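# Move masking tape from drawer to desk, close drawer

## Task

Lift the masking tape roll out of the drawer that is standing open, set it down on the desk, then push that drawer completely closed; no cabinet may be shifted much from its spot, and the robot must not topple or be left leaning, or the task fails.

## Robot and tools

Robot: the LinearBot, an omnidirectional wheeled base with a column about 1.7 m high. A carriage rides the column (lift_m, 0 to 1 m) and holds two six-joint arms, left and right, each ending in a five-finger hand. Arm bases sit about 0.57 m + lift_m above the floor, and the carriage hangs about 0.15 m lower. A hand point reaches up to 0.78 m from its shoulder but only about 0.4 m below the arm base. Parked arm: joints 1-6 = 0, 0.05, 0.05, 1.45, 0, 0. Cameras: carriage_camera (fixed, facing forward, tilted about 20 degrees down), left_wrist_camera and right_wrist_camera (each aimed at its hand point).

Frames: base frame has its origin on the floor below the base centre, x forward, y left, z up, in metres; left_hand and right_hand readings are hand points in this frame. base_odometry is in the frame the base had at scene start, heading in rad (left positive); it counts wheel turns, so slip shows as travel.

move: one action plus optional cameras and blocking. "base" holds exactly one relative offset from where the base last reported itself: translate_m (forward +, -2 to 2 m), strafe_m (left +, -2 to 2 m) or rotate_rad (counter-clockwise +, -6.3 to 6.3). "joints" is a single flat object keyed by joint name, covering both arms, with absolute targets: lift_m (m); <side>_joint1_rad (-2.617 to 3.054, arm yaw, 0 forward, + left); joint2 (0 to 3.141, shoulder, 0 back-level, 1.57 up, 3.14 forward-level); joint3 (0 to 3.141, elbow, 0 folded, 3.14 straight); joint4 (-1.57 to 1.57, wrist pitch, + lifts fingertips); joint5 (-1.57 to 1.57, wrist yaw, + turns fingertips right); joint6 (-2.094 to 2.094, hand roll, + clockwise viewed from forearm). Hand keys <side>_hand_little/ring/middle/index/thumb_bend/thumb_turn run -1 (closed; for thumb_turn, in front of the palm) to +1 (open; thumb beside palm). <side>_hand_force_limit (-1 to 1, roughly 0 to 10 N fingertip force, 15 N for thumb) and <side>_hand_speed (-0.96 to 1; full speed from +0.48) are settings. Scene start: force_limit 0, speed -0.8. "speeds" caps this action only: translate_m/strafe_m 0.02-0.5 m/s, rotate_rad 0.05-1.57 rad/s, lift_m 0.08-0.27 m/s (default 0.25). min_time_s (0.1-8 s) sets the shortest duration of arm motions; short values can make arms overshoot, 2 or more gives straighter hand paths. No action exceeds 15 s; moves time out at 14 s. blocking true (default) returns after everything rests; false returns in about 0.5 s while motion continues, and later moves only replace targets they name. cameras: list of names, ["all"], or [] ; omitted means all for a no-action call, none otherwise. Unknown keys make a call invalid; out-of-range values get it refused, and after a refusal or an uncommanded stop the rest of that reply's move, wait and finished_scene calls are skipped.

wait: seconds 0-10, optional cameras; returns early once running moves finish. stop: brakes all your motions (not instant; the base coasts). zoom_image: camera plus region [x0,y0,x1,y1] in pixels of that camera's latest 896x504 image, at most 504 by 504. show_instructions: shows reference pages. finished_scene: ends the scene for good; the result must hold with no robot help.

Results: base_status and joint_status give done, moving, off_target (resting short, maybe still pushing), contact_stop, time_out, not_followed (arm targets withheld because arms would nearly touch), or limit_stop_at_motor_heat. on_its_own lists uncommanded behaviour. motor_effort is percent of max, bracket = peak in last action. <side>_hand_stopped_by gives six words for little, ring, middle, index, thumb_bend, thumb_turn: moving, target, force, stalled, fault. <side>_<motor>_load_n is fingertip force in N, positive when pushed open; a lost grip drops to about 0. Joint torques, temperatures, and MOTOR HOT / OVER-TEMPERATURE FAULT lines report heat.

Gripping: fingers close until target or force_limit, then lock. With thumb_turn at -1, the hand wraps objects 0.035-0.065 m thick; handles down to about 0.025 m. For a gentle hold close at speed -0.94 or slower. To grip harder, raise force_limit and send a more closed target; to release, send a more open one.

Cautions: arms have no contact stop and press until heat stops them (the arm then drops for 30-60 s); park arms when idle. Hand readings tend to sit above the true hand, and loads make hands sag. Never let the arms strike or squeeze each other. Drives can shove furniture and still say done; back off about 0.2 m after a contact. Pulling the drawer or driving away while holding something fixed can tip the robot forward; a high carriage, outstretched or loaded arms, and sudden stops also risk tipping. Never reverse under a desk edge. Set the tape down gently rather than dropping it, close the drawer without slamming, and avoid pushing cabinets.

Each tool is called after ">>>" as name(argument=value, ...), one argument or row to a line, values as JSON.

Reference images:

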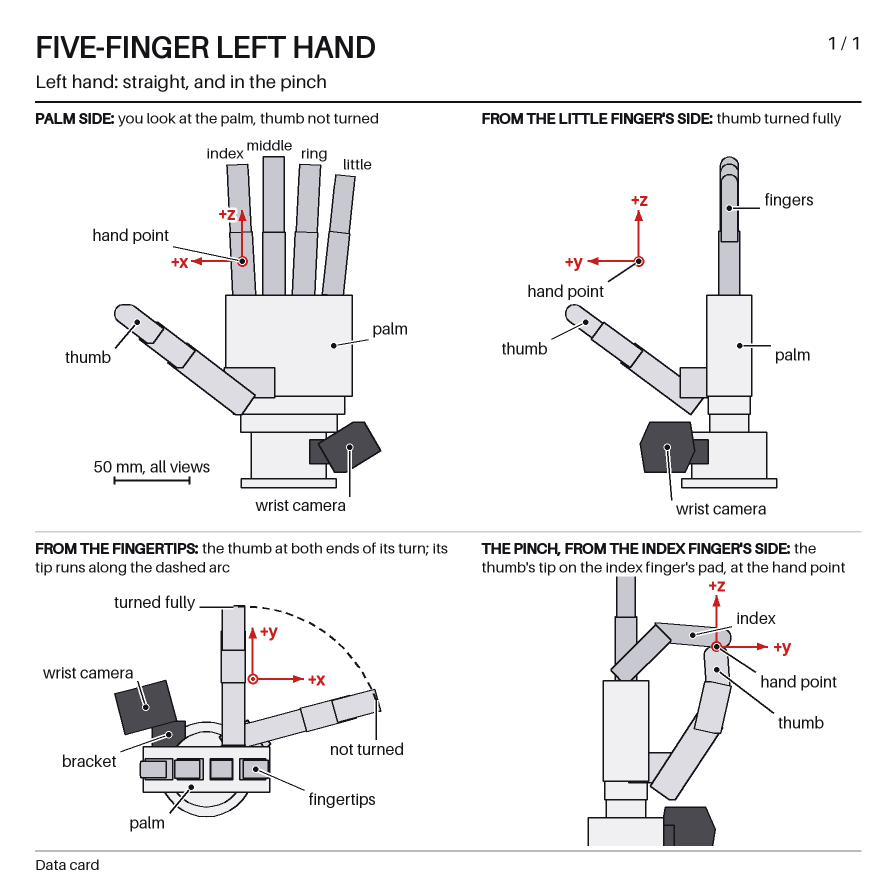

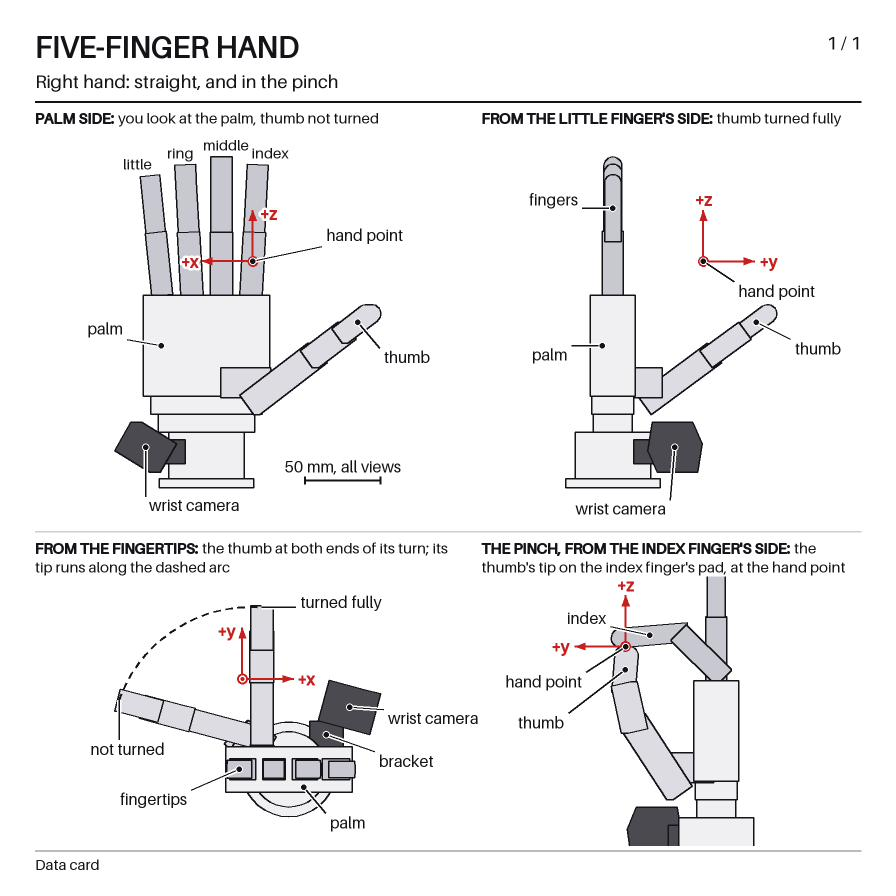

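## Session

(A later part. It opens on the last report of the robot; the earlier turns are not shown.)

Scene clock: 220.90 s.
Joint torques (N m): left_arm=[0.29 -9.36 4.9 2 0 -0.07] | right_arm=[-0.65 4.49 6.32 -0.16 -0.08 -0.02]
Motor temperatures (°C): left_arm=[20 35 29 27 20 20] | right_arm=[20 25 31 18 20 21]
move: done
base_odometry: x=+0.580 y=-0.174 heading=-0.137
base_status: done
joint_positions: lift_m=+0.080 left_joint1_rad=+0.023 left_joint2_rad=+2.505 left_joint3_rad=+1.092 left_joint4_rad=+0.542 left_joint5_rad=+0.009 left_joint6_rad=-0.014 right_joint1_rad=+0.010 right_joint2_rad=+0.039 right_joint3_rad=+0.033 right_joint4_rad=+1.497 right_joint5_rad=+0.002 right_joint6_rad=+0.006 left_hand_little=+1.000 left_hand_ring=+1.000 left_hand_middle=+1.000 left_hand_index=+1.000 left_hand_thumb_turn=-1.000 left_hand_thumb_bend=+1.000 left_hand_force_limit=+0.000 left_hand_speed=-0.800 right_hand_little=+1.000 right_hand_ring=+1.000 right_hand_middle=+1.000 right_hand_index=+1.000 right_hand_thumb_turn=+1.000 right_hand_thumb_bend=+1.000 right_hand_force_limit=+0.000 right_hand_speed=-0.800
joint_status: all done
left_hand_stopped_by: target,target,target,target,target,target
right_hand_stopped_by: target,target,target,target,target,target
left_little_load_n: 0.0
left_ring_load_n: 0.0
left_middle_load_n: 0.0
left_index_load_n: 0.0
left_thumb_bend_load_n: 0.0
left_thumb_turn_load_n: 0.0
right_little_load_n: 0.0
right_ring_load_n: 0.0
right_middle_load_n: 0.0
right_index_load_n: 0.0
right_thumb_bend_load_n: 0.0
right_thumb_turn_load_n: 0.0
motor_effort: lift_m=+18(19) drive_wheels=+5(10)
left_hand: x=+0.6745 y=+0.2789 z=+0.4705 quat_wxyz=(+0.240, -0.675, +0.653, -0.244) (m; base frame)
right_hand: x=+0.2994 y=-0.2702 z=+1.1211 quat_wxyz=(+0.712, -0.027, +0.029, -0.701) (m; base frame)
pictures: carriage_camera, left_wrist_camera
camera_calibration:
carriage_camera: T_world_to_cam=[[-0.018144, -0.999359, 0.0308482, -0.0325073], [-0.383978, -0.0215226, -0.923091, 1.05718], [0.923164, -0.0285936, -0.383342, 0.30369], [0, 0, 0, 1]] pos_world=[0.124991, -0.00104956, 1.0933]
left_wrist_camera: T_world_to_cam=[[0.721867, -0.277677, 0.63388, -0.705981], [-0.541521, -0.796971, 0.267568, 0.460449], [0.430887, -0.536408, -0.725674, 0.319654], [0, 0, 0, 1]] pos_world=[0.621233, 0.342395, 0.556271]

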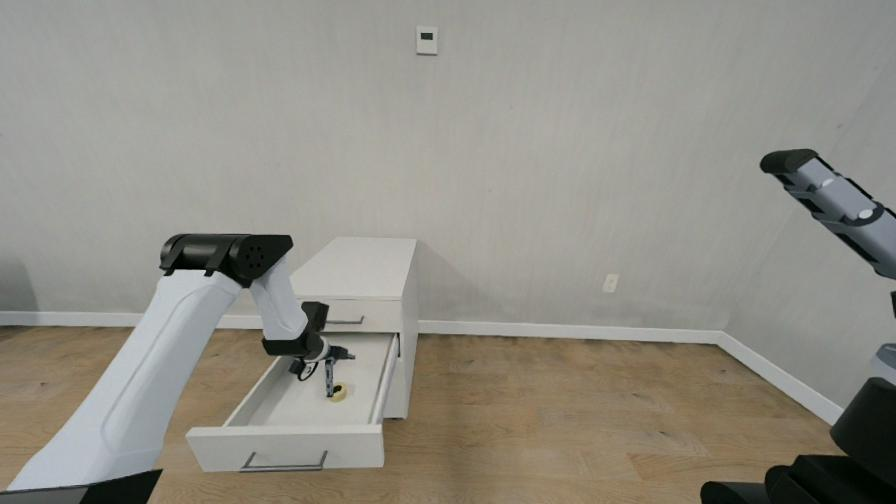

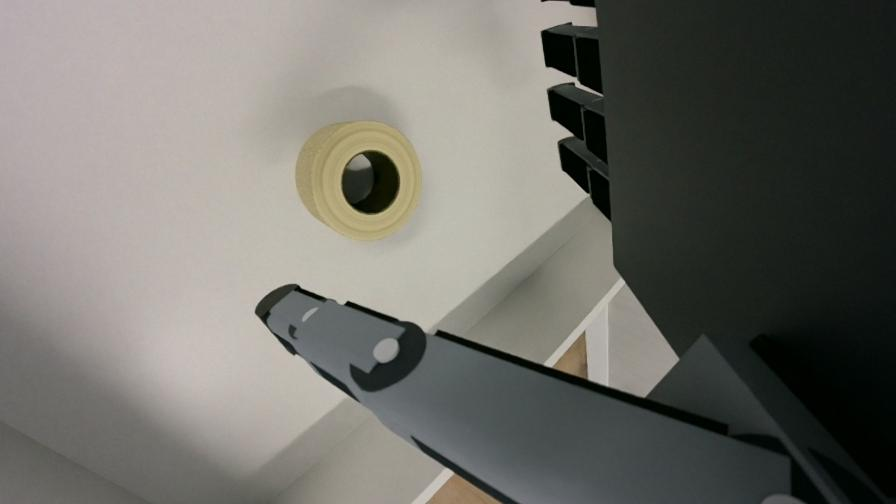

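>>> move(
  base={"translate_m": -0.012},
  joints={"lift_m": 0.055, "left_joint1_rad": 0.046},
  cameras=["carriage_camera", "left_wrist_camera"],
)

>>> zoom_image(
  camera="left_wrist_camera",
  region=[200, 50, 620, 400],
)

>>> zoom_image(
  camera="carriage_camera",
  region=[240, 320, 400, 440],
)

Scene clock: 236.40 s.
Joint torques (N m): left_arm=[0.25 -9.68 4.67 1.99 -0.05 -0.06] | right_arm=[-0.61 4.25 6.3 -0.12 -0.06 -0.04]
move: done
base_odometry: x=+0.569 y=-0.172 heading=-0.137
base_status: done
joint_positions: lift_m=+0.055 left_joint1_rad=+0.044 left_joint2_rad=+2.507 left_joint3_rad=+1.093 left_joint4_rad=+0.542 left_joint5_rad=+0.009 left_joint6_rad=-0.014 right_joint1_rad=+0.010 right_joint2_rad=+0.039 right_joint3_rad=+0.033 right_joint4_rad=+1.497 right_joint5_rad=+0.002 right_joint6_rad=+0.006 left_hand_little=+1.000 left_hand_ring=+1.000 left_hand_middle=+1.000 left_hand_index=+1.000 left_hand_thumb_turn=-1.000 left_hand_thumb_bend=+1.000 left_hand_force_limit=+0.000 left_hand_speed=-0.800 right_hand_little=+1.000 right_hand_ring=+1.000 right_hand_middle=+1.000 right_hand_index=+1.000 right_hand_thumb_turn=+1.000 right_hand_thumb_bend=+1.000 right_hand_force_limit=+0.000 right_hand_speed=-0.800
joint_status: all done
left_hand_stopped_by: target,target,target,target,target,target
right_hand_stopped_by: target,target,target,target,target,target
left_little_load_n: 0.0
left_ring_load_n: 0.0
left_middle_load_n: 0.0
left_index_load_n: 0.0
left_thumb_bend_load_n: 0.0
left_thumb_turn_load_n: 0.0
right_little_load_n: 0.0
right_ring_load_n: 0.0
right_middle_load_n: 0.0
right_index_load_n: 0.0
right_thumb_bend_load_n: 0.0
right_thumb_turn_load_n: 0.0
motor_effort: lift_m=+18(19) drive_wheels=+7(11)
left_hand: x=+0.6751 y=+0.2883 z=+0.4451 quat_wxyz=(+0.243, -0.682, +0.646, -0.242) (m; base frame)
right_hand: x=+0.2993 y=-0.2702 z=+1.0962 quat_wxyz=(+0.712, -0.027, +0.029, -0.701) (m; base frame)
pictures: carriage_camera, left_wrist_camera
camera_calibration:
carriage_camera: T_world_to_cam=[[-0.018144, -0.999359, 0.0308482, -0.0317361], [-0.383978, -0.0215226, -0.923091, 1.03411], [0.923164, -0.0285936, -0.383342, 0.294106], [0, 0, 0, 1]] pos_world=[0.124991, -0.00104956, 1.0683]
left_wrist_camera: T_world_to_cam=[[0.727173, -0.2627, 0.634198, -0.695776], [-0.525066, -0.807976, 0.267359, 0.467324], [0.442182, -0.527412, -0.725474, 0.295743], [0, 0, 0, 1]] pos_world=[0.620554, 0.350785, 0.53087]

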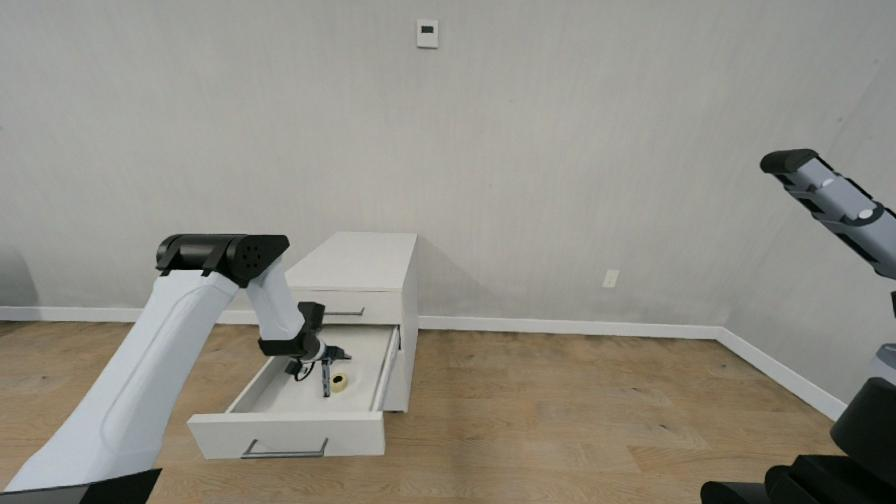

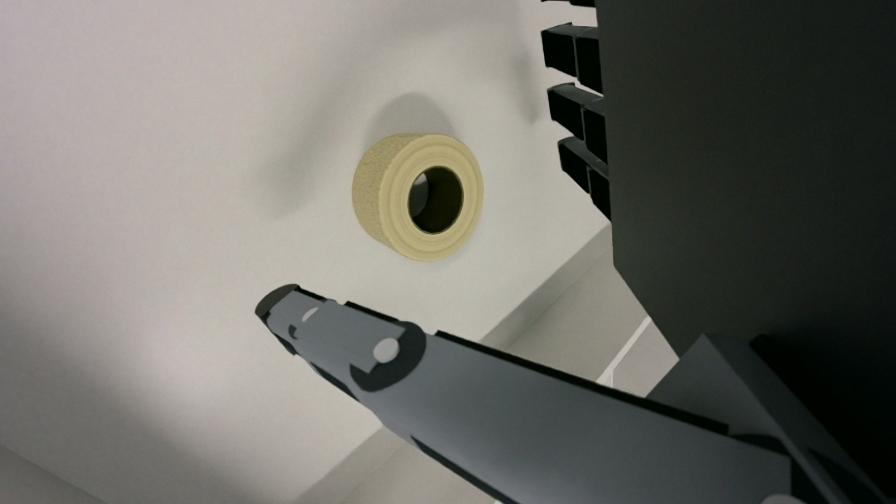

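Scaled by 1.200 from the camera's 896x504 image, which has a finer 1280x720 frame.

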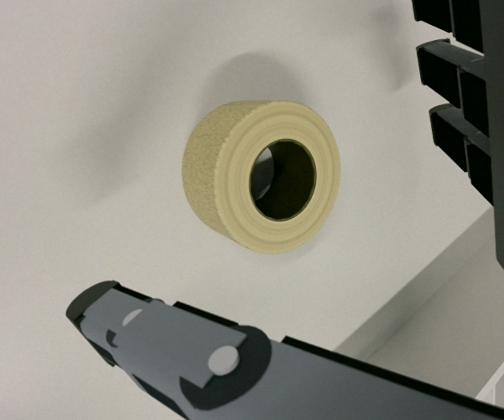

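Scaled by 3.150 from the camera's 896x504 image, which has a finer 1280x720 frame.

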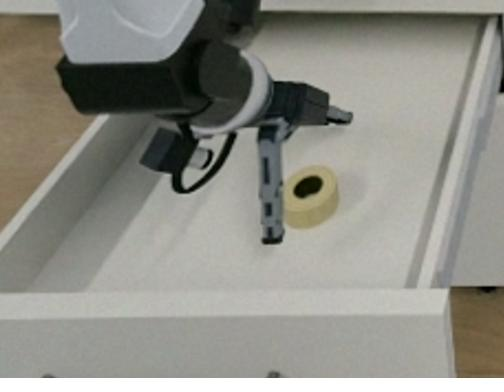

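>>> move(
  joints={"lift_m": 0.031},
)

>>> move(
  joints={"left_hand_speed": -0.8, "left_hand_force_limit": -0.2, "left_hand_index": -0.2, "left_hand_middle": -0.2, "left_hand_thumb_bend": 0.3},
  cameras=["carriage_camera", "left_wrist_camera"],
)

>>> zoom_image(
  camera="carriage_camera",
  region=[240, 320, 400, 440],
)

Scene clock: 248.77 s.
Joint torques (N m): left_arm=[0.31 -9.55 4.51 1.93 -0.02 -0.11] | right_arm=[-0.64 4.41 6.2 -0.12 -0.09 0]
move: done
base_odometry: x=+0.569 y=-0.172 heading=-0.137
base_status: not commanded
joint_positions: lift_m=+0.031 left_joint1_rad=+0.044 left_joint2_rad=+2.508 left_joint3_rad=+1.093 left_joint4_rad=+0.543 left_joint5_rad=+0.009 left_joint6_rad=-0.014 right_joint1_rad=+0.010 right_joint2_rad=+0.039 right_joint3_rad=+0.033 right_joint4_rad=+1.497 right_joint5_rad=+0.002 right_joint6_rad=+0.006 left_hand_little=+1.000 left_hand_ring=+1.000 left_hand_middle=+1.000 left_hand_index=+1.000 left_hand_thumb_turn=-1.000 left_hand_thumb_bend=+1.000 left_hand_force_limit=+0.000 left_hand_speed=-0.800 right_hand_little=+1.000 right_hand_ring=+1.000 right_hand_middle=+1.000 right_hand_index=+1.000 right_hand_thumb_turn=+1.000 right_hand_thumb_bend=+1.000 right_hand_force_limit=+0.000 right_hand_speed=-0.800
joint_status: all done
left_hand_stopped_by: target,target,target,target,target,target
right_hand_stopped_by: target,target,target,target,target,target
left_little_load_n: 0.0
left_ring_load_n: 0.0
left_middle_load_n: 0.0
left_index_load_n: 0.0
left_thumb_bend_load_n: 0.0
left_thumb_turn_load_n: 0.0
right_little_load_n: 0.0
right_ring_load_n: 0.0
right_middle_load_n: 0.0
right_index_load_n: 0.0
right_thumb_bend_load_n: 0.0
right_thumb_turn_load_n: 0.0
motor_effort: lift_m=+18(19) drive_wheels=+6(7)
left_hand: x=+0.6751 y=+0.2883 z=+0.4208 quat_wxyz=(+0.243, -0.682, +0.646, -0.242) (m; base frame)
right_hand: x=+0.2993 y=-0.2702 z=+1.0722 quat_wxyz=(+0.712, -0.027, +0.029, -0.701) (m; base frame)
pictures: none

Scene clock: 251.47 s.
Joint torques (N m): left_arm=[0.31 -9.65 4.12 1.37 -0.04 -0.09] | right_arm=[-0.59 4.51 6.16 -0.14 -0.1 -0.05]
Motor temperatures (°C): left_arm=[20 40 28 27 20 20] | right_arm=[20 25 31 18 20 21]
move: off_target
base_odometry: x=+0.569 y=-0.172 heading=-0.137
base_status: not commanded
joint_positions: lift_m=+0.031 left_joint1_rad=+0.044 left_joint2_rad=+2.508 left_joint3_rad=+1.100 left_joint4_rad=+0.600 left_joint5_rad=+0.009 left_joint6_rad=-0.014 right_joint1_rad=+0.010 right_joint2_rad=+0.039 right_joint3_rad=+0.033 right_joint4_rad=+1.497 right_joint5_rad=+0.002 right_joint6_rad=+0.006 left_hand_little=+1.000 left_hand_ring=+1.000 left_hand_middle=+0.190 left_hand_index=+0.153 left_hand_thumb_turn=-1.000 left_hand_thumb_bend=+0.587 left_hand_force_limit=-0.200 left_hand_speed=-0.800 right_hand_little=+1.000 right_hand_ring=+1.000 right_hand_middle=+1.000 right_hand_index=+1.000 right_hand_thumb_turn=+1.000 right_hand_thumb_bend=+1.000 right_hand_force_limit=+0.000 right_hand_speed=-0.800
joint_status: left_hand_middle off_target (ended at +0.190, target -0.200); left_hand_index off_target (ended at +0.153, target -0.200); left_hand_thumb_bend off_target (ended at +0.587, target +0.300); the others done
left_hand_stopped_by: target,target,force,force,force,target
right_hand_stopped_by: target,target,target,target,target,target
left_little_load_n: 0.0
left_ring_load_n: 0.0
left_middle_load_n: 4.5
left_index_load_n: 7.0
left_thumb_bend_load_n: 9.5
left_thumb_turn_load_n: -0.5
right_little_load_n: 0.0
right_ring_load_n: 0.0
right_middle_load_n: 0.0
right_index_load_n: 0.0
right_thumb_bend_load_n: 0.0
right_thumb_turn_load_n: 0.0
motor_effort: lift_m=+18(19) drive_wheels=+6(7)
left_hand: x=+0.6918 y=+0.2890 z=+0.4300 quat_wxyz=(+0.264, -0.674, +0.638, -0.262) (m; base frame)
right_hand: x=+0.2993 y=-0.2702 z=+1.0722 quat_wxyz=(+0.712, -0.027, +0.029, -0.701) (m; base frame)
pictures: carriage_camera, left_wrist_camera
camera_calibration:
carriage_camera: T_world_to_cam=[[-0.018144, -0.999359, 0.0308482, -0.0309958], [-0.383978, -0.0215226, -0.923091, 1.01195], [0.923164, -0.0285936, -0.383342, 0.284906], [0, 0, 0, 1]] pos_world=[0.124991, -0.00104956, 1.0443]
left_wrist_camera: T_world_to_cam=[[0.685675, -0.264527, 0.678141, -0.687825], [-0.540848, -0.808659, 0.231418, 0.507285], [0.487168, -0.525449, -0.697546, 0.234099], [0, 0, 0, 1]] pos_world=[0.631943, 0.35128, 0.512343]

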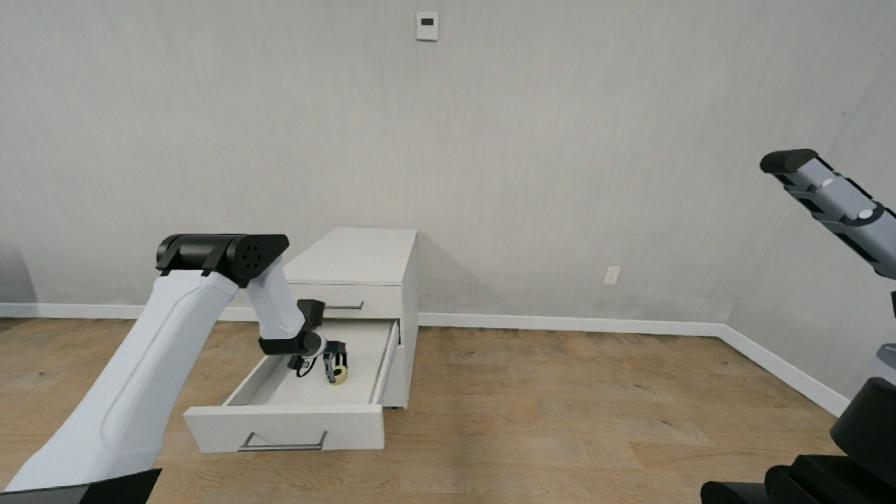

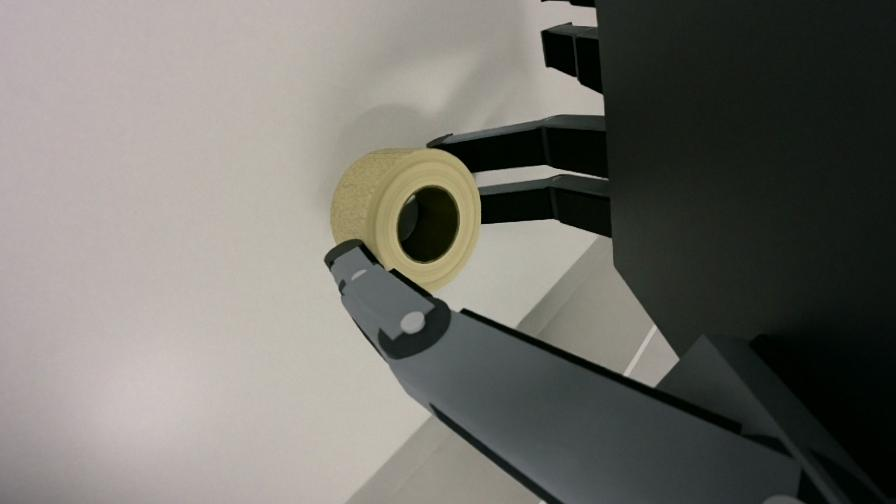

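Scaled by 3.150 from the camera's 896x504 image, which has a finer 1280x720 frame.

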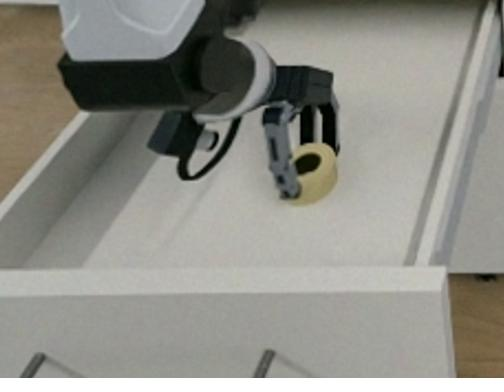

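>>> move(
  joints={"left_hand_index": 0.7, "left_hand_middle": 0.7, "left_hand_thumb_bend": 1.0},
)

>>> move(
  joints={"lift_m": 0.041, "left_joint1_rad": 0.024},
  cameras=["carriage_camera", "left_wrist_camera"],
)

>>> zoom_image(
  camera="carriage_camera",
  region=[240, 320, 400, 440],
)

Scene clock: 267.40 s.
Joint torques (N m): left_arm=[0.27 -9.4 4.12 1.64 -0.01 -0.07] | right_arm=[-0.64 4.37 6.16 -0.17 -0.09 -0.04]
move: done
base_odometry: x=+0.569 y=-0.172 heading=-0.137
base_status: not commanded
joint_positions: lift_m=+0.031 left_joint1_rad=+0.044 left_joint2_rad=+2.504 left_joint3_rad=+1.100 left_joint4_rad=+0.575 left_joint5_rad=+0.009 left_joint6_rad=-0.014 right_joint1_rad=+0.010 right_joint2_rad=+0.039 right_joint3_rad=+0.033 right_joint4_rad=+1.497 right_joint5_rad=+0.002 right_joint6_rad=+0.006 left_hand_little=+1.000 left_hand_ring=+1.000 left_hand_middle=+0.700 left_hand_index=+0.700 left_hand_thumb_turn=-1.000 left_hand_thumb_bend=+1.000 left_hand_force_limit=-0.200 left_hand_speed=-0.800 right_hand_little=+1.000 right_hand_ring=+1.000 right_hand_middle=+1.000 right_hand_index=+1.000 right_hand_thumb_turn=+1.000 right_hand_thumb_bend=+1.000 right_hand_force_limit=+0.000 right_hand_speed=-0.800
joint_status: all done
left_hand_stopped_by: target,target,target,target,target,target
right_hand_stopped_by: target,target,target,target,target,target
left_little_load_n: 0.0
left_ring_load_n: 0.0
left_middle_load_n: 0.0
left_index_load_n: 0.0
left_thumb_bend_load_n: 0.0
left_thumb_turn_load_n: 0.0
right_little_load_n: 0.0
right_ring_load_n: 0.0
right_middle_load_n: 0.0
right_index_load_n: 0.0
right_thumb_bend_load_n: 0.0
right_thumb_turn_load_n: 0.0
motor_effort: lift_m=+18(18) drive_wheels=+7(7)
left_hand: x=+0.6870 y=+0.2888 z=+0.4281 quat_wxyz=(+0.257, -0.677, +0.641, -0.256) (m; base frame)
right_hand: x=+0.2993 y=-0.2702 z=+1.0722 quat_wxyz=(+0.712, -0.027, +0.029, -0.701) (m; base frame)
pictures: none

Scene clock: 268.00 s.
Joint torques (N m): left_arm=[0.08 -9.5 3.99 1.87 0.01 -0.06] | right_arm=[-0.57 4.51 6.27 -0.19 -0.09 -0.03]
move: done
base_odometry: x=+0.569 y=-0.172 heading=-0.137
base_status: not commanded
joint_positions: lift_m=+0.041 left_joint1_rad=+0.027 left_joint2_rad=+2.505 left_joint3_rad=+1.100 left_joint4_rad=+0.552 left_joint5_rad=+0.009 left_joint6_rad=-0.014 right_joint1_rad=+0.010 right_joint2_rad=+0.039 right_joint3_rad=+0.033 right_joint4_rad=+1.497 right_joint5_rad=+0.002 right_joint6_rad=+0.006 left_hand_little=+1.000 left_hand_ring=+1.000 left_hand_middle=+0.700 left_hand_index=+0.700 left_hand_thumb_turn=-1.000 left_hand_thumb_bend=+1.000 left_hand_force_limit=-0.200 left_hand_speed=-0.800 right_hand_little=+1.000 right_hand_ring=+1.000 right_hand_middle=+1.000 right_hand_index=+1.000 right_hand_thumb_turn=+1.000 right_hand_thumb_bend=+1.000 right_hand_force_limit=+0.000 right_hand_speed=-0.800
joint_status: all done
left_hand_stopped_by: target,target,target,target,target,target
right_hand_stopped_by: target,target,target,target,target,target
left_little_load_n: 0.0
left_ring_load_n: 0.0
left_middle_load_n: 0.0
left_index_load_n: 0.0
left_thumb_bend_load_n: 0.0
left_thumb_turn_load_n: 0.0
right_little_load_n: -0.5
right_ring_load_n: 0.0
right_middle_load_n: 0.0
right_index_load_n: 0.0
right_thumb_bend_load_n: 0.0
right_thumb_turn_load_n: 0.0
motor_effort: lift_m=+19(24) drive_wheels=+6(7)
left_hand: x=+0.6811 y=+0.2808 z=+0.4347 quat_wxyz=(+0.247, -0.674, +0.650, -0.250) (m; base frame)
right_hand: x=+0.2994 y=-0.2702 z=+1.0821 quat_wxyz=(+0.712, -0.027, +0.029, -0.701) (m; base frame)
pictures: carriage_camera, left_wrist_camera
camera_calibration:
carriage_camera: T_world_to_cam=[[-0.018144, -0.999359, 0.0308482, -0.0313012], [-0.383978, -0.0215226, -0.923091, 1.02109], [0.923164, -0.0285936, -0.383342, 0.288701], [0, 0, 0, 1]] pos_world=[0.124991, -0.00104956, 1.0542]
left_wrist_camera: T_world_to_cam=[[0.710991, -0.275247, 0.647094, -0.686566], [-0.543194, -0.799366, 0.256814, 0.481655], [0.446577, -0.53409, -0.717855, 0.277197], [0, 0, 0, 1]] pos_world=[0.625984, 0.344092, 0.519564]

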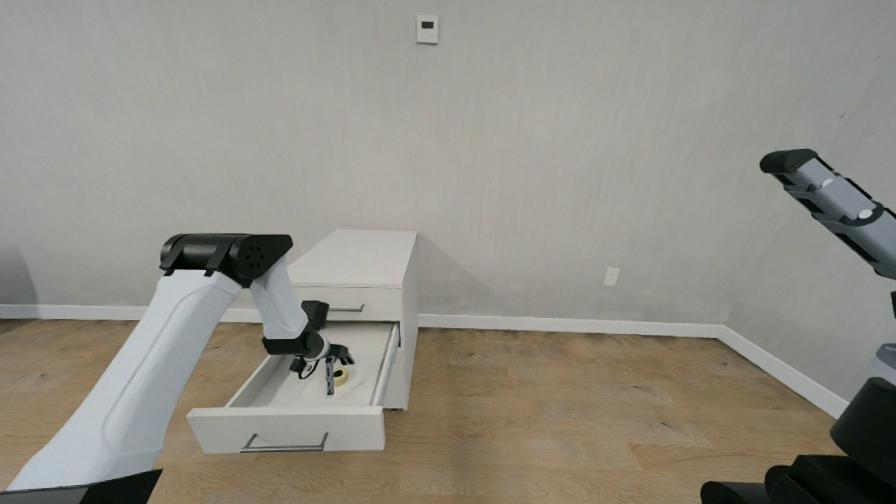

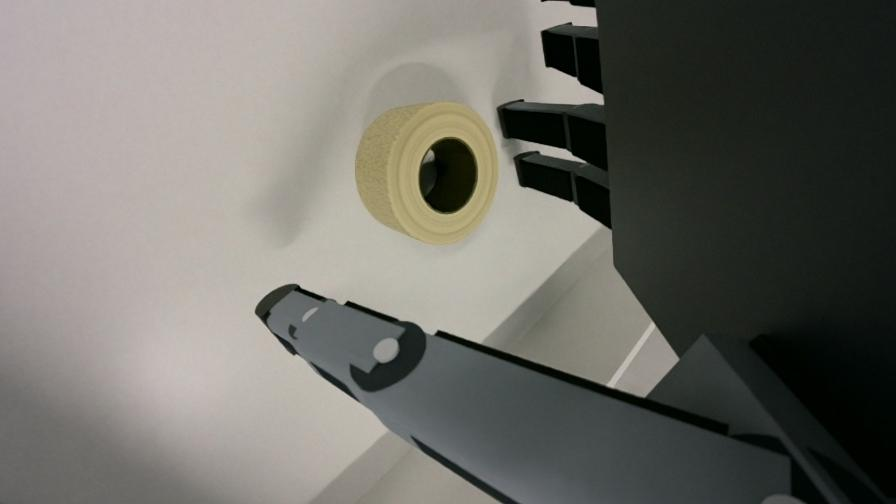

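Scaled by 3.150 from the camera's 896x504 image, which has a finer 1280x720 frame.

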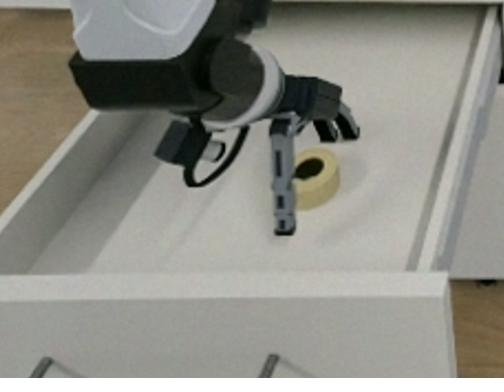

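>>> move(
  joints={"lift_m": 0.036, "left_joint1_rad": 0.043},
)

>>> move(
  joints={"left_hand_speed": -0.85, "left_hand_force_limit": 0, "left_hand_index": -0.3, "left_hand_middle": -0.3, "left_hand_thumb_bend": 0.1},
  cameras=["carriage_camera", "left_wrist_camera"],
)

>>> zoom_image(
  camera="carriage_camera",
  region=[240, 320, 400, 440],
)

Scene clock: 296.13 s.
Joint torques (N m): left_arm=[0.39 -9.29 4.15 1.84 -0.03 -0.04] | right_arm=[-0.65 4.36 6.16 -0.11 -0.08 0]
move: done
base_odometry: x=+0.569 y=-0.172 heading=-0.137
base_status: not commanded
joint_positions: lift_m=+0.036 left_joint1_rad=+0.037 left_joint2_rad=+2.505 left_joint3_rad=+1.099 left_joint4_rad=+0.555 left_joint5_rad=+0.009 left_joint6_rad=-0.014 right_joint1_rad=+0.010 right_joint2_rad=+0.039 right_joint3_rad=+0.033 right_joint4_rad=+1.497 right_joint5_rad=+0.002 right_joint6_rad=+0.006 left_hand_little=+1.000 left_hand_ring=+1.000 left_hand_middle=+0.700 left_hand_index=+0.700 left_hand_thumb_turn=-1.000 left_hand_thumb_bend=+1.000 left_hand_force_limit=-0.200 left_hand_speed=-0.800 right_hand_little=+1.000 right_hand_ring=+1.000 right_hand_middle=+1.000 right_hand_index=+1.000 right_hand_thumb_turn=+1.000 right_hand_thumb_bend=+1.000 right_hand_force_limit=+0.000 right_hand_speed=-0.800
joint_status: all done
left_hand_stopped_by: target,target,target,target,target,target
right_hand_stopped_by: target,target,target,target,target,target
left_little_load_n: 0.0
left_ring_load_n: 0.0
left_middle_load_n: 0.0
left_index_load_n: 0.0
left_thumb_bend_load_n: 0.0
left_thumb_turn_load_n: 0.0
right_little_load_n: 0.0
right_ring_load_n: 0.0
right_middle_load_n: 0.0
right_index_load_n: 0.0
right_thumb_bend_load_n: 0.0
right_thumb_turn_load_n: 0.0
motor_effort: lift_m=+18(19) drive_wheels=+6(7)
left_hand: x=+0.6816 y=+0.2857 z=+0.4301 quat_wxyz=(+0.249, -0.677, +0.646, -0.249) (m; base frame)
right_hand: x=+0.2995 y=-0.2702 z=+1.0772 quat_wxyz=(+0.712, -0.028, +0.029, -0.701) (m; base frame)
pictures: none

Scene clock: 299.97 s.
Joint torques (N m): left_arm=[0.55 -9.35 4.23 1.85 -0.01 -0.08] | right_arm=[-0.46 4.52 6.32 -0.13 -0.09 -0.02]
move: off_target
base_odometry: x=+0.569 y=-0.172 heading=-0.137
base_status: not commanded
joint_positions: lift_m=+0.036 left_joint1_rad=+0.038 left_joint2_rad=+2.505 left_joint3_rad=+1.099 left_joint4_rad=+0.560 left_joint5_rad=+0.009 left_joint6_rad=-0.014 right_joint1_rad=+0.010 right_joint2_rad=+0.039 right_joint3_rad=+0.033 right_joint4_rad=+1.497 right_joint5_rad=+0.002 right_joint6_rad=+0.006 left_hand_little=+1.000 left_hand_ring=+1.000 left_hand_middle=+0.120 left_hand_index=+0.078 left_hand_thumb_turn=-1.000 left_hand_thumb_bend=+0.692 left_hand_force_limit=+0.000 left_hand_speed=-0.850 right_hand_little=+1.000 right_hand_ring=+1.000 right_hand_middle=+1.000 right_hand_index=+1.000 right_hand_thumb_turn=+1.000 right_hand_thumb_bend=+1.000 right_hand_force_limit=+0.000 right_hand_speed=-0.800
joint_status: left_hand_middle off_target (ended at +0.120, target -0.300); left_hand_index off_target (ended at +0.078, target -0.300); left_hand_thumb_bend off_target (ended at +0.692, target +0.100); the others done
left_hand_stopped_by: target,target,force,force,force,target
right_hand_stopped_by: target,target,target,target,target,target
left_little_load_n: 0.0
left_ring_load_n: 0.0
left_middle_load_n: 4.5
left_index_load_n: 5.0
left_thumb_bend_load_n: 9.5
left_thumb_turn_load_n: 0.0
right_little_load_n: 0.0
right_ring_load_n: 0.0
right_middle_load_n: 0.0
right_index_load_n: 0.0
right_thumb_bend_load_n: 0.0
right_thumb_turn_load_n: 0.0
motor_effort: lift_m=+18(18) drive_wheels=+6(7)
left_hand: x=+0.6827 y=+0.2861 z=+0.4307 quat_wxyz=(+0.251, -0.677, +0.645, -0.251) (m; base frame)
right_hand: x=+0.2995 y=-0.2702 z=+1.0772 quat_wxyz=(+0.712, -0.028, +0.029, -0.701) (m; base frame)
pictures: carriage_camera, left_wrist_camera
camera_calibration:
carriage_camera: T_world_to_cam=[[-0.018144, -0.999359, 0.0308482, -0.03115], [-0.383978, -0.0215226, -0.923091, 1.01657], [0.923164, -0.0285936, -0.383342, 0.286823], [0, 0, 0, 1]] pos_world=[0.124991, -0.00104956, 1.0493]
left_wrist_camera: T_world_to_cam=[[0.709568, -0.267208, 0.652007, -0.686977], [-0.535955, -0.805381, 0.253207, 0.48612], [0.457455, -0.529114, -0.714684, 0.26618], [0, 0, 0, 1]] pos_world=[0.62623, 0.348786, 0.51506]

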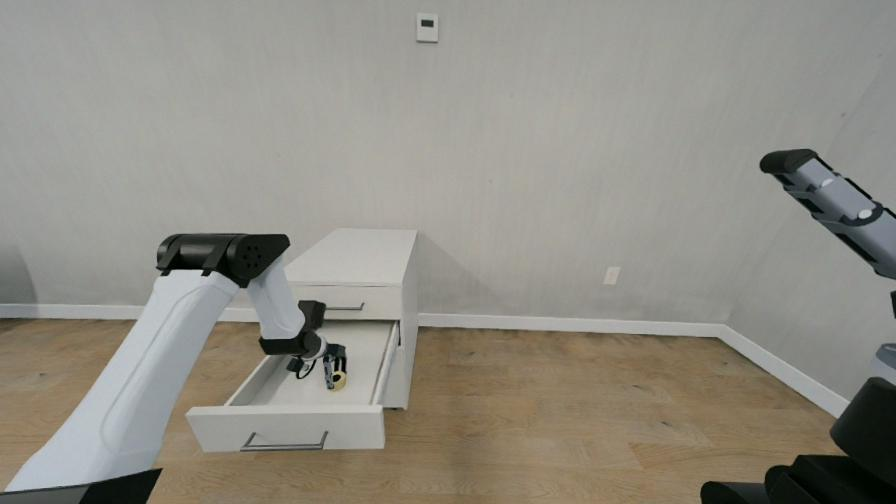

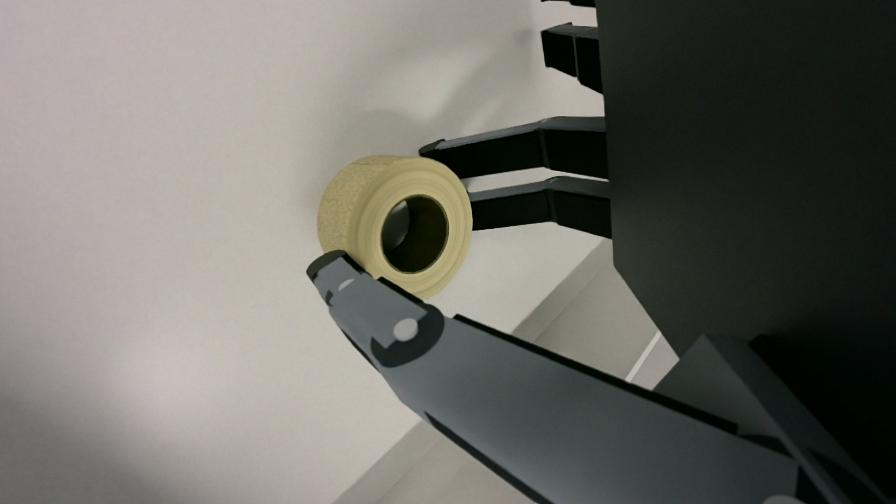

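Scaled by 3.150 from the camera's 896x504 image, which has a finer 1280x720 frame.

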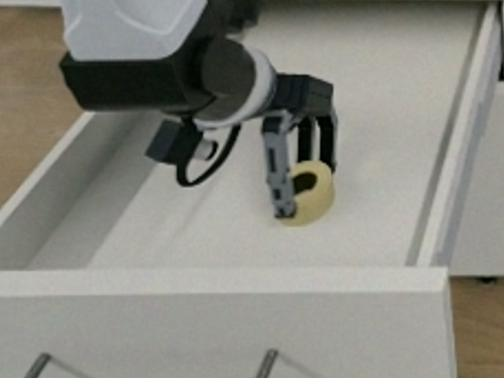

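>>> move(
  joints={"lift_m": 0.1},
  speeds={"lift_m": 0.08},
  cameras=["carriage_camera", "left_wrist_camera"],
)

>>> zoom_image(
  camera="carriage_camera",
  region=[240, 320, 400, 440],
)

Scene clock: 307.70 s.
Joint torques (N m): left_arm=[0.44 -9.43 4.12 1.96 -0.06 -0.05] | right_arm=[-0.54 4.34 6.12 -0.17 -0.08 -0.04]
move: done
base_odometry: x=+0.569 y=-0.172 heading=-0.137
base_status: not commanded
joint_positions: lift_m=+0.100 left_joint1_rad=+0.038 left_joint2_rad=+2.505 left_joint3_rad=+1.099 left_joint4_rad=+0.547 left_joint5_rad=+0.009 left_joint6_rad=-0.014 right_joint1_rad=+0.010 right_joint2_rad=+0.039 right_joint3_rad=+0.033 right_joint4_rad=+1.497 right_joint5_rad=+0.002 right_joint6_rad=+0.006 left_hand_little=+1.000 left_hand_ring=+1.000 left_hand_middle=+0.120 left_hand_index=+0.078 left_hand_thumb_turn=-1.000 left_hand_thumb_bend=+0.692 left_hand_force_limit=+0.000 left_hand_speed=-0.850 right_hand_little=+1.000 right_hand_ring=+1.000 right_hand_middle=+1.000 right_hand_index=+1.000 right_hand_thumb_turn=+1.000 right_hand_thumb_bend=+1.000 right_hand_force_limit=+0.000 right_hand_speed=-0.800
joint_status: all done
left_hand_stopped_by: target,target,force,force,force,target
right_hand_stopped_by: target,target,target,target,target,target
left_little_load_n: 0.0
left_ring_load_n: 0.0
left_middle_load_n: 4.5
left_index_load_n: 5.0
left_thumb_bend_load_n: 9.5
left_thumb_turn_load_n: 0.0
right_little_load_n: 0.0
right_ring_load_n: -0.5
right_middle_load_n: 0.0
right_index_load_n: 0.5
right_thumb_bend_load_n: 0.5
right_thumb_turn_load_n: 0.0
motor_effort: lift_m=+19(24) drive_wheels=-1(7)
left_hand: x=+0.6796 y=+0.2860 z=+0.4928 quat_wxyz=(+0.246, -0.679, +0.646, -0.247) (m; base frame)
right_hand: x=+0.2995 y=-0.2702 z=+1.1410 quat_wxyz=(+0.712, -0.028, +0.029, -0.701) (m; base frame)
pictures: carriage_camera, left_wrist_camera
camera_calibration:
carriage_camera: T_world_to_cam=[[-0.018144, -0.999359, 0.0308482, -0.0331212], [-0.383978, -0.0215226, -0.923091, 1.07555], [0.923164, -0.0285936, -0.383342, 0.311318], [0, 0, 0, 1]] pos_world=[0.124991, -0.00104956, 1.1132]
left_wrist_camera: T_world_to_cam=[[0.717702, -0.266959, 0.643145, -0.726658], [-0.532738, -0.805273, 0.26024, 0.462941], [0.448434, -0.529403, -0.720166, 0.320891], [0, 0, 0, 1]] pos_world=[0.624252, 0.348686, 0.577966]

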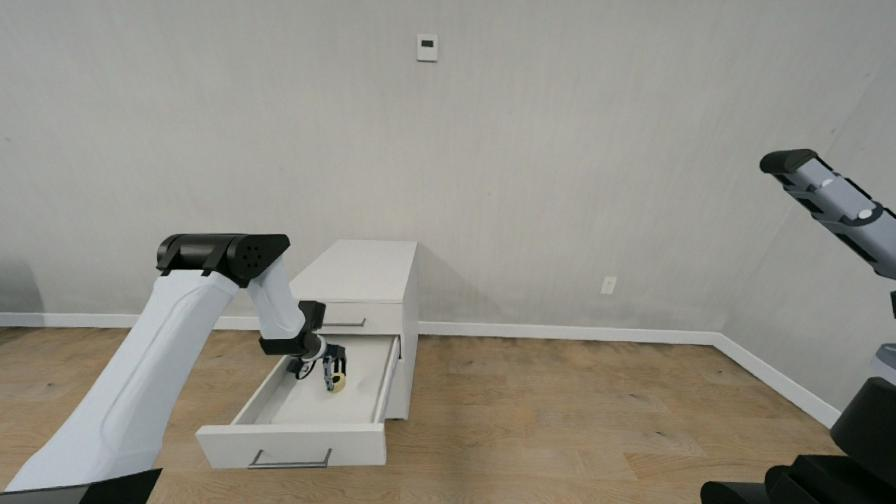

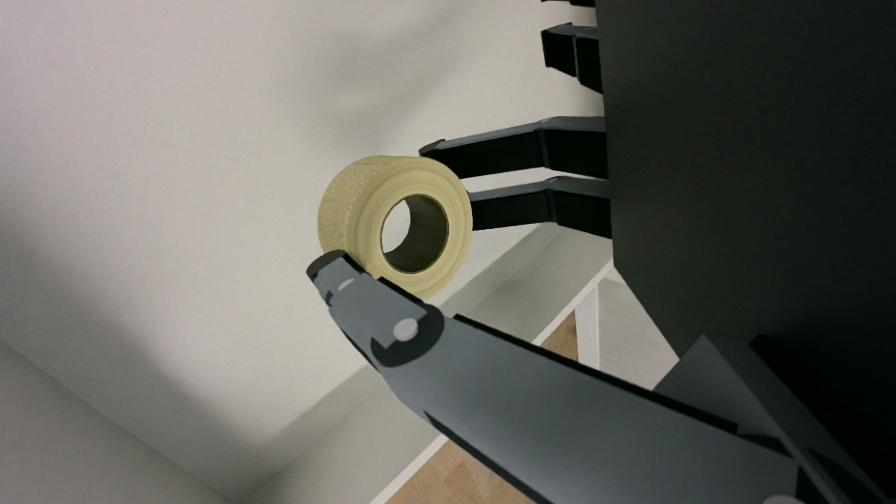

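Scaled by 3.150 from the camera's 896x504 image, which has a finer 1280x720 frame.

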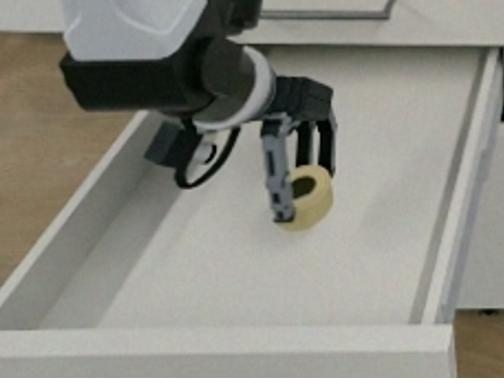

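>>> move(
  joints={"lift_m": 0.3},
)

>>> move(
  base={"translate_m": -0.36},
  speeds={"translate_m": 0.2},
  joints={"left_joint1_rad": 0.0, "left_joint2_rad": 0.6, "left_joint3_rad": 0.7, "left_joint4_rad": 0.3},
  min_time_s=3,
  cameras=["carriage_camera", "left_wrist_camera"],
)

Scene clock: 336.90 s.
Joint torques (N m): left_arm=[0.53 -9.42 4.1 1.94 -0.01 -0.05] | right_arm=[-0.64 4.38 6.2 -0.11 -0.06 -0.03]
move: done
base_odometry: x=+0.569 y=-0.172 heading=-0.137
base_status: not commanded
joint_positions: lift_m=+0.300 left_joint1_rad=+0.038 left_joint2_rad=+2.506 left_joint3_rad=+1.099 left_joint4_rad=+0.546 left_joint5_rad=+0.009 left_joint6_rad=-0.014 right_joint1_rad=+0.010 right_joint2_rad=+0.039 right_joint3_rad=+0.033 right_joint4_rad=+1.496 right_joint5_rad=+0.002 right_joint6_rad=+0.006 left_hand_little=+1.000 left_hand_ring=+1.000 left_hand_middle=+0.120 left_hand_index=+0.078 left_hand_thumb_turn=-1.000 left_hand_thumb_bend=+0.692 left_hand_force_limit=+0.000 left_hand_speed=-0.850 right_hand_little=+1.000 right_hand_ring=+1.000 right_hand_middle=+1.000 right_hand_index=+1.000 right_hand_thumb_turn=+1.000 right_hand_thumb_bend=+1.000 right_hand_force_limit=+0.000 right_hand_speed=-0.800
joint_status: all done
left_hand_stopped_by: target,target,force,force,force,target
right_hand_stopped_by: target,target,target,target,target,target
left_little_load_n: 0.0
left_ring_load_n: 0.0
left_middle_load_n: 4.5
left_index_load_n: 5.0
left_thumb_bend_load_n: 9.0
left_thumb_turn_load_n: 0.0
right_little_load_n: 0.0
right_ring_load_n: 0.0
right_middle_load_n: 0.0
right_index_load_n: 0.0
right_thumb_bend_load_n: 0.0
right_thumb_turn_load_n: 0.0
motor_effort: lift_m=+19(24) drive_wheels=+7(7)
left_hand: x=+0.6791 y=+0.2860 z=+0.6922 quat_wxyz=(+0.246, -0.679, +0.647, -0.246) (m; base frame)
right_hand: x=+0.2996 y=-0.2702 z=+1.3409 quat_wxyz=(+0.712, -0.028, +0.029, -0.701) (m; base frame)
pictures: none

Scene clock: 340.20 s.
Joint torques (N m): left_arm=[-0.29 0.08 6.63 2.22 0.01 -0.08] | right_arm=[-0.5 4.42 6.22 -0.12 -0.08 -0.02]
move: done
base_odometry: x=+0.212 y=-0.123 heading=-0.136
base_status: done
joint_positions: lift_m=+0.300 left_joint1_rad=+0.006 left_joint2_rad=+0.605 left_joint3_rad=+0.707 left_joint4_rad=+0.299 left_joint5_rad=+0.009 left_joint6_rad=-0.014 right_joint1_rad=+0.010 right_joint2_rad=+0.039 right_joint3_rad=+0.033 right_joint4_rad=+1.497 right_joint5_rad=+0.002 right_joint6_rad=+0.006 left_hand_little=+1.000 left_hand_ring=+1.000 left_hand_middle=+0.120 left_hand_index=+0.078 left_hand_thumb_turn=-1.000 left_hand_thumb_bend=+0.692 left_hand_force_limit=+0.000 left_hand_speed=-0.850 right_hand_little=+1.000 right_hand_ring=+1.000 right_hand_middle=+1.000 right_hand_index=+1.000 right_hand_thumb_turn=+1.000 right_hand_thumb_bend=+1.000 right_hand_force_limit=+0.000 right_hand_speed=-0.800
joint_status: all done
left_hand_stopped_by: target,target,force,force,force,target
right_hand_stopped_by: target,target,target,target,target,target
left_little_load_n: 0.0
left_ring_load_n: 0.0
left_middle_load_n: 4.5
left_index_load_n: 5.0
left_thumb_bend_load_n: 9.5
left_thumb_turn_load_n: 0.0
right_little_load_n: -0.5
right_ring_load_n: 0.0
right_middle_load_n: 0.0
right_index_load_n: 0.0
right_thumb_bend_load_n: 0.0
right_thumb_turn_load_n: 0.0
motor_effort: lift_m=+20(20) drive_wheels=+1(16)
left_hand: x=+0.5279 y=+0.2703 z=+1.2936 quat_wxyz=(+0.585, -0.392, +0.389, -0.594) (m; base frame)
right_hand: x=+0.2995 y=-0.2702 z=+1.3410 quat_wxyz=(+0.712, -0.028, +0.029, -0.701) (m; base frame)
pictures: carriage_camera, left_wrist_camera
camera_calibration:
carriage_camera: T_world_to_cam=[[-0.018144, -0.999359, 0.0308482, -0.0392878], [-0.383978, -0.0215226, -0.923091, 1.26008], [0.923164, -0.0285936, -0.383342, 0.387948], [0, 0, 0, 1]] pos_world=[0.124991, -0.00104956, 1.3131]
left_wrist_camera: T_world_to_cam=[[-0.393633, -0.296592, 0.870107, -0.8359], [-0.41554, -0.786889, -0.456215, 1.0211], [0.819988, -0.541145, 0.186499, -0.408543], [0, 0, 0, 1]] pos_world=[0.430273, 0.334494, 1.26936]

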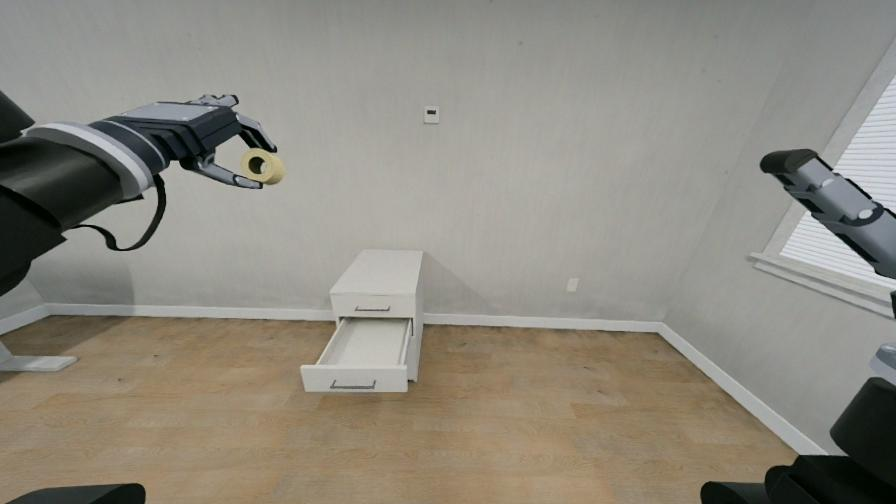

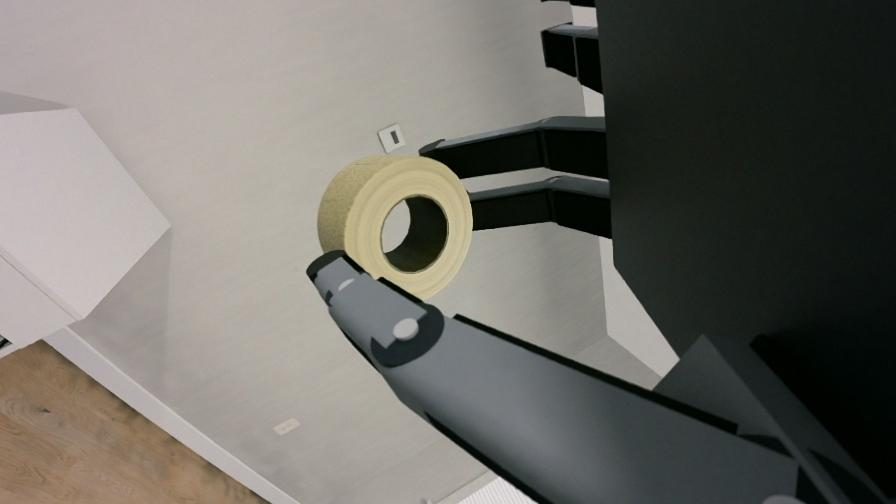

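>>> zoom_image(
  camera="carriage_camera",
  region=[290, 240, 440, 400],
)

>>> zoom_image(
  camera="carriage_camera",
  region=[0, 180, 300, 400],
)

Scaled by 3.150 from the camera's 896x504 image, which has a finer 1280x720 frame.

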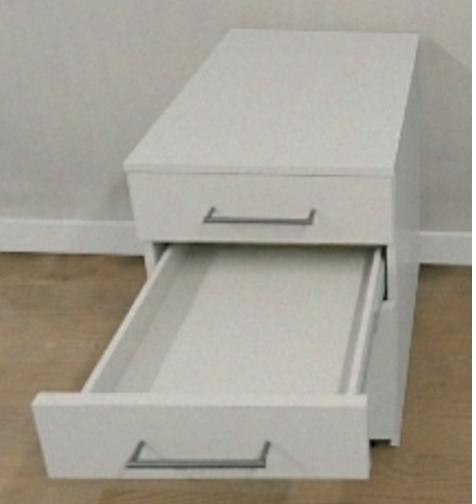

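Scaled by 1.680 from the camera's 896x504 image, which has a finer 1280x720 frame.

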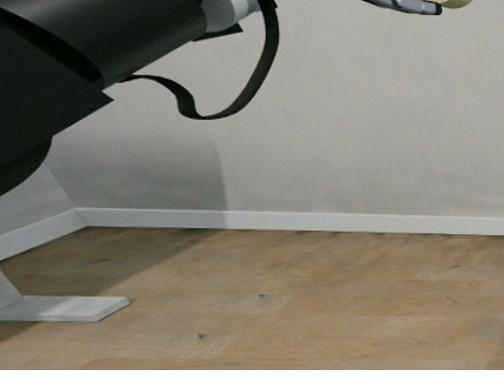

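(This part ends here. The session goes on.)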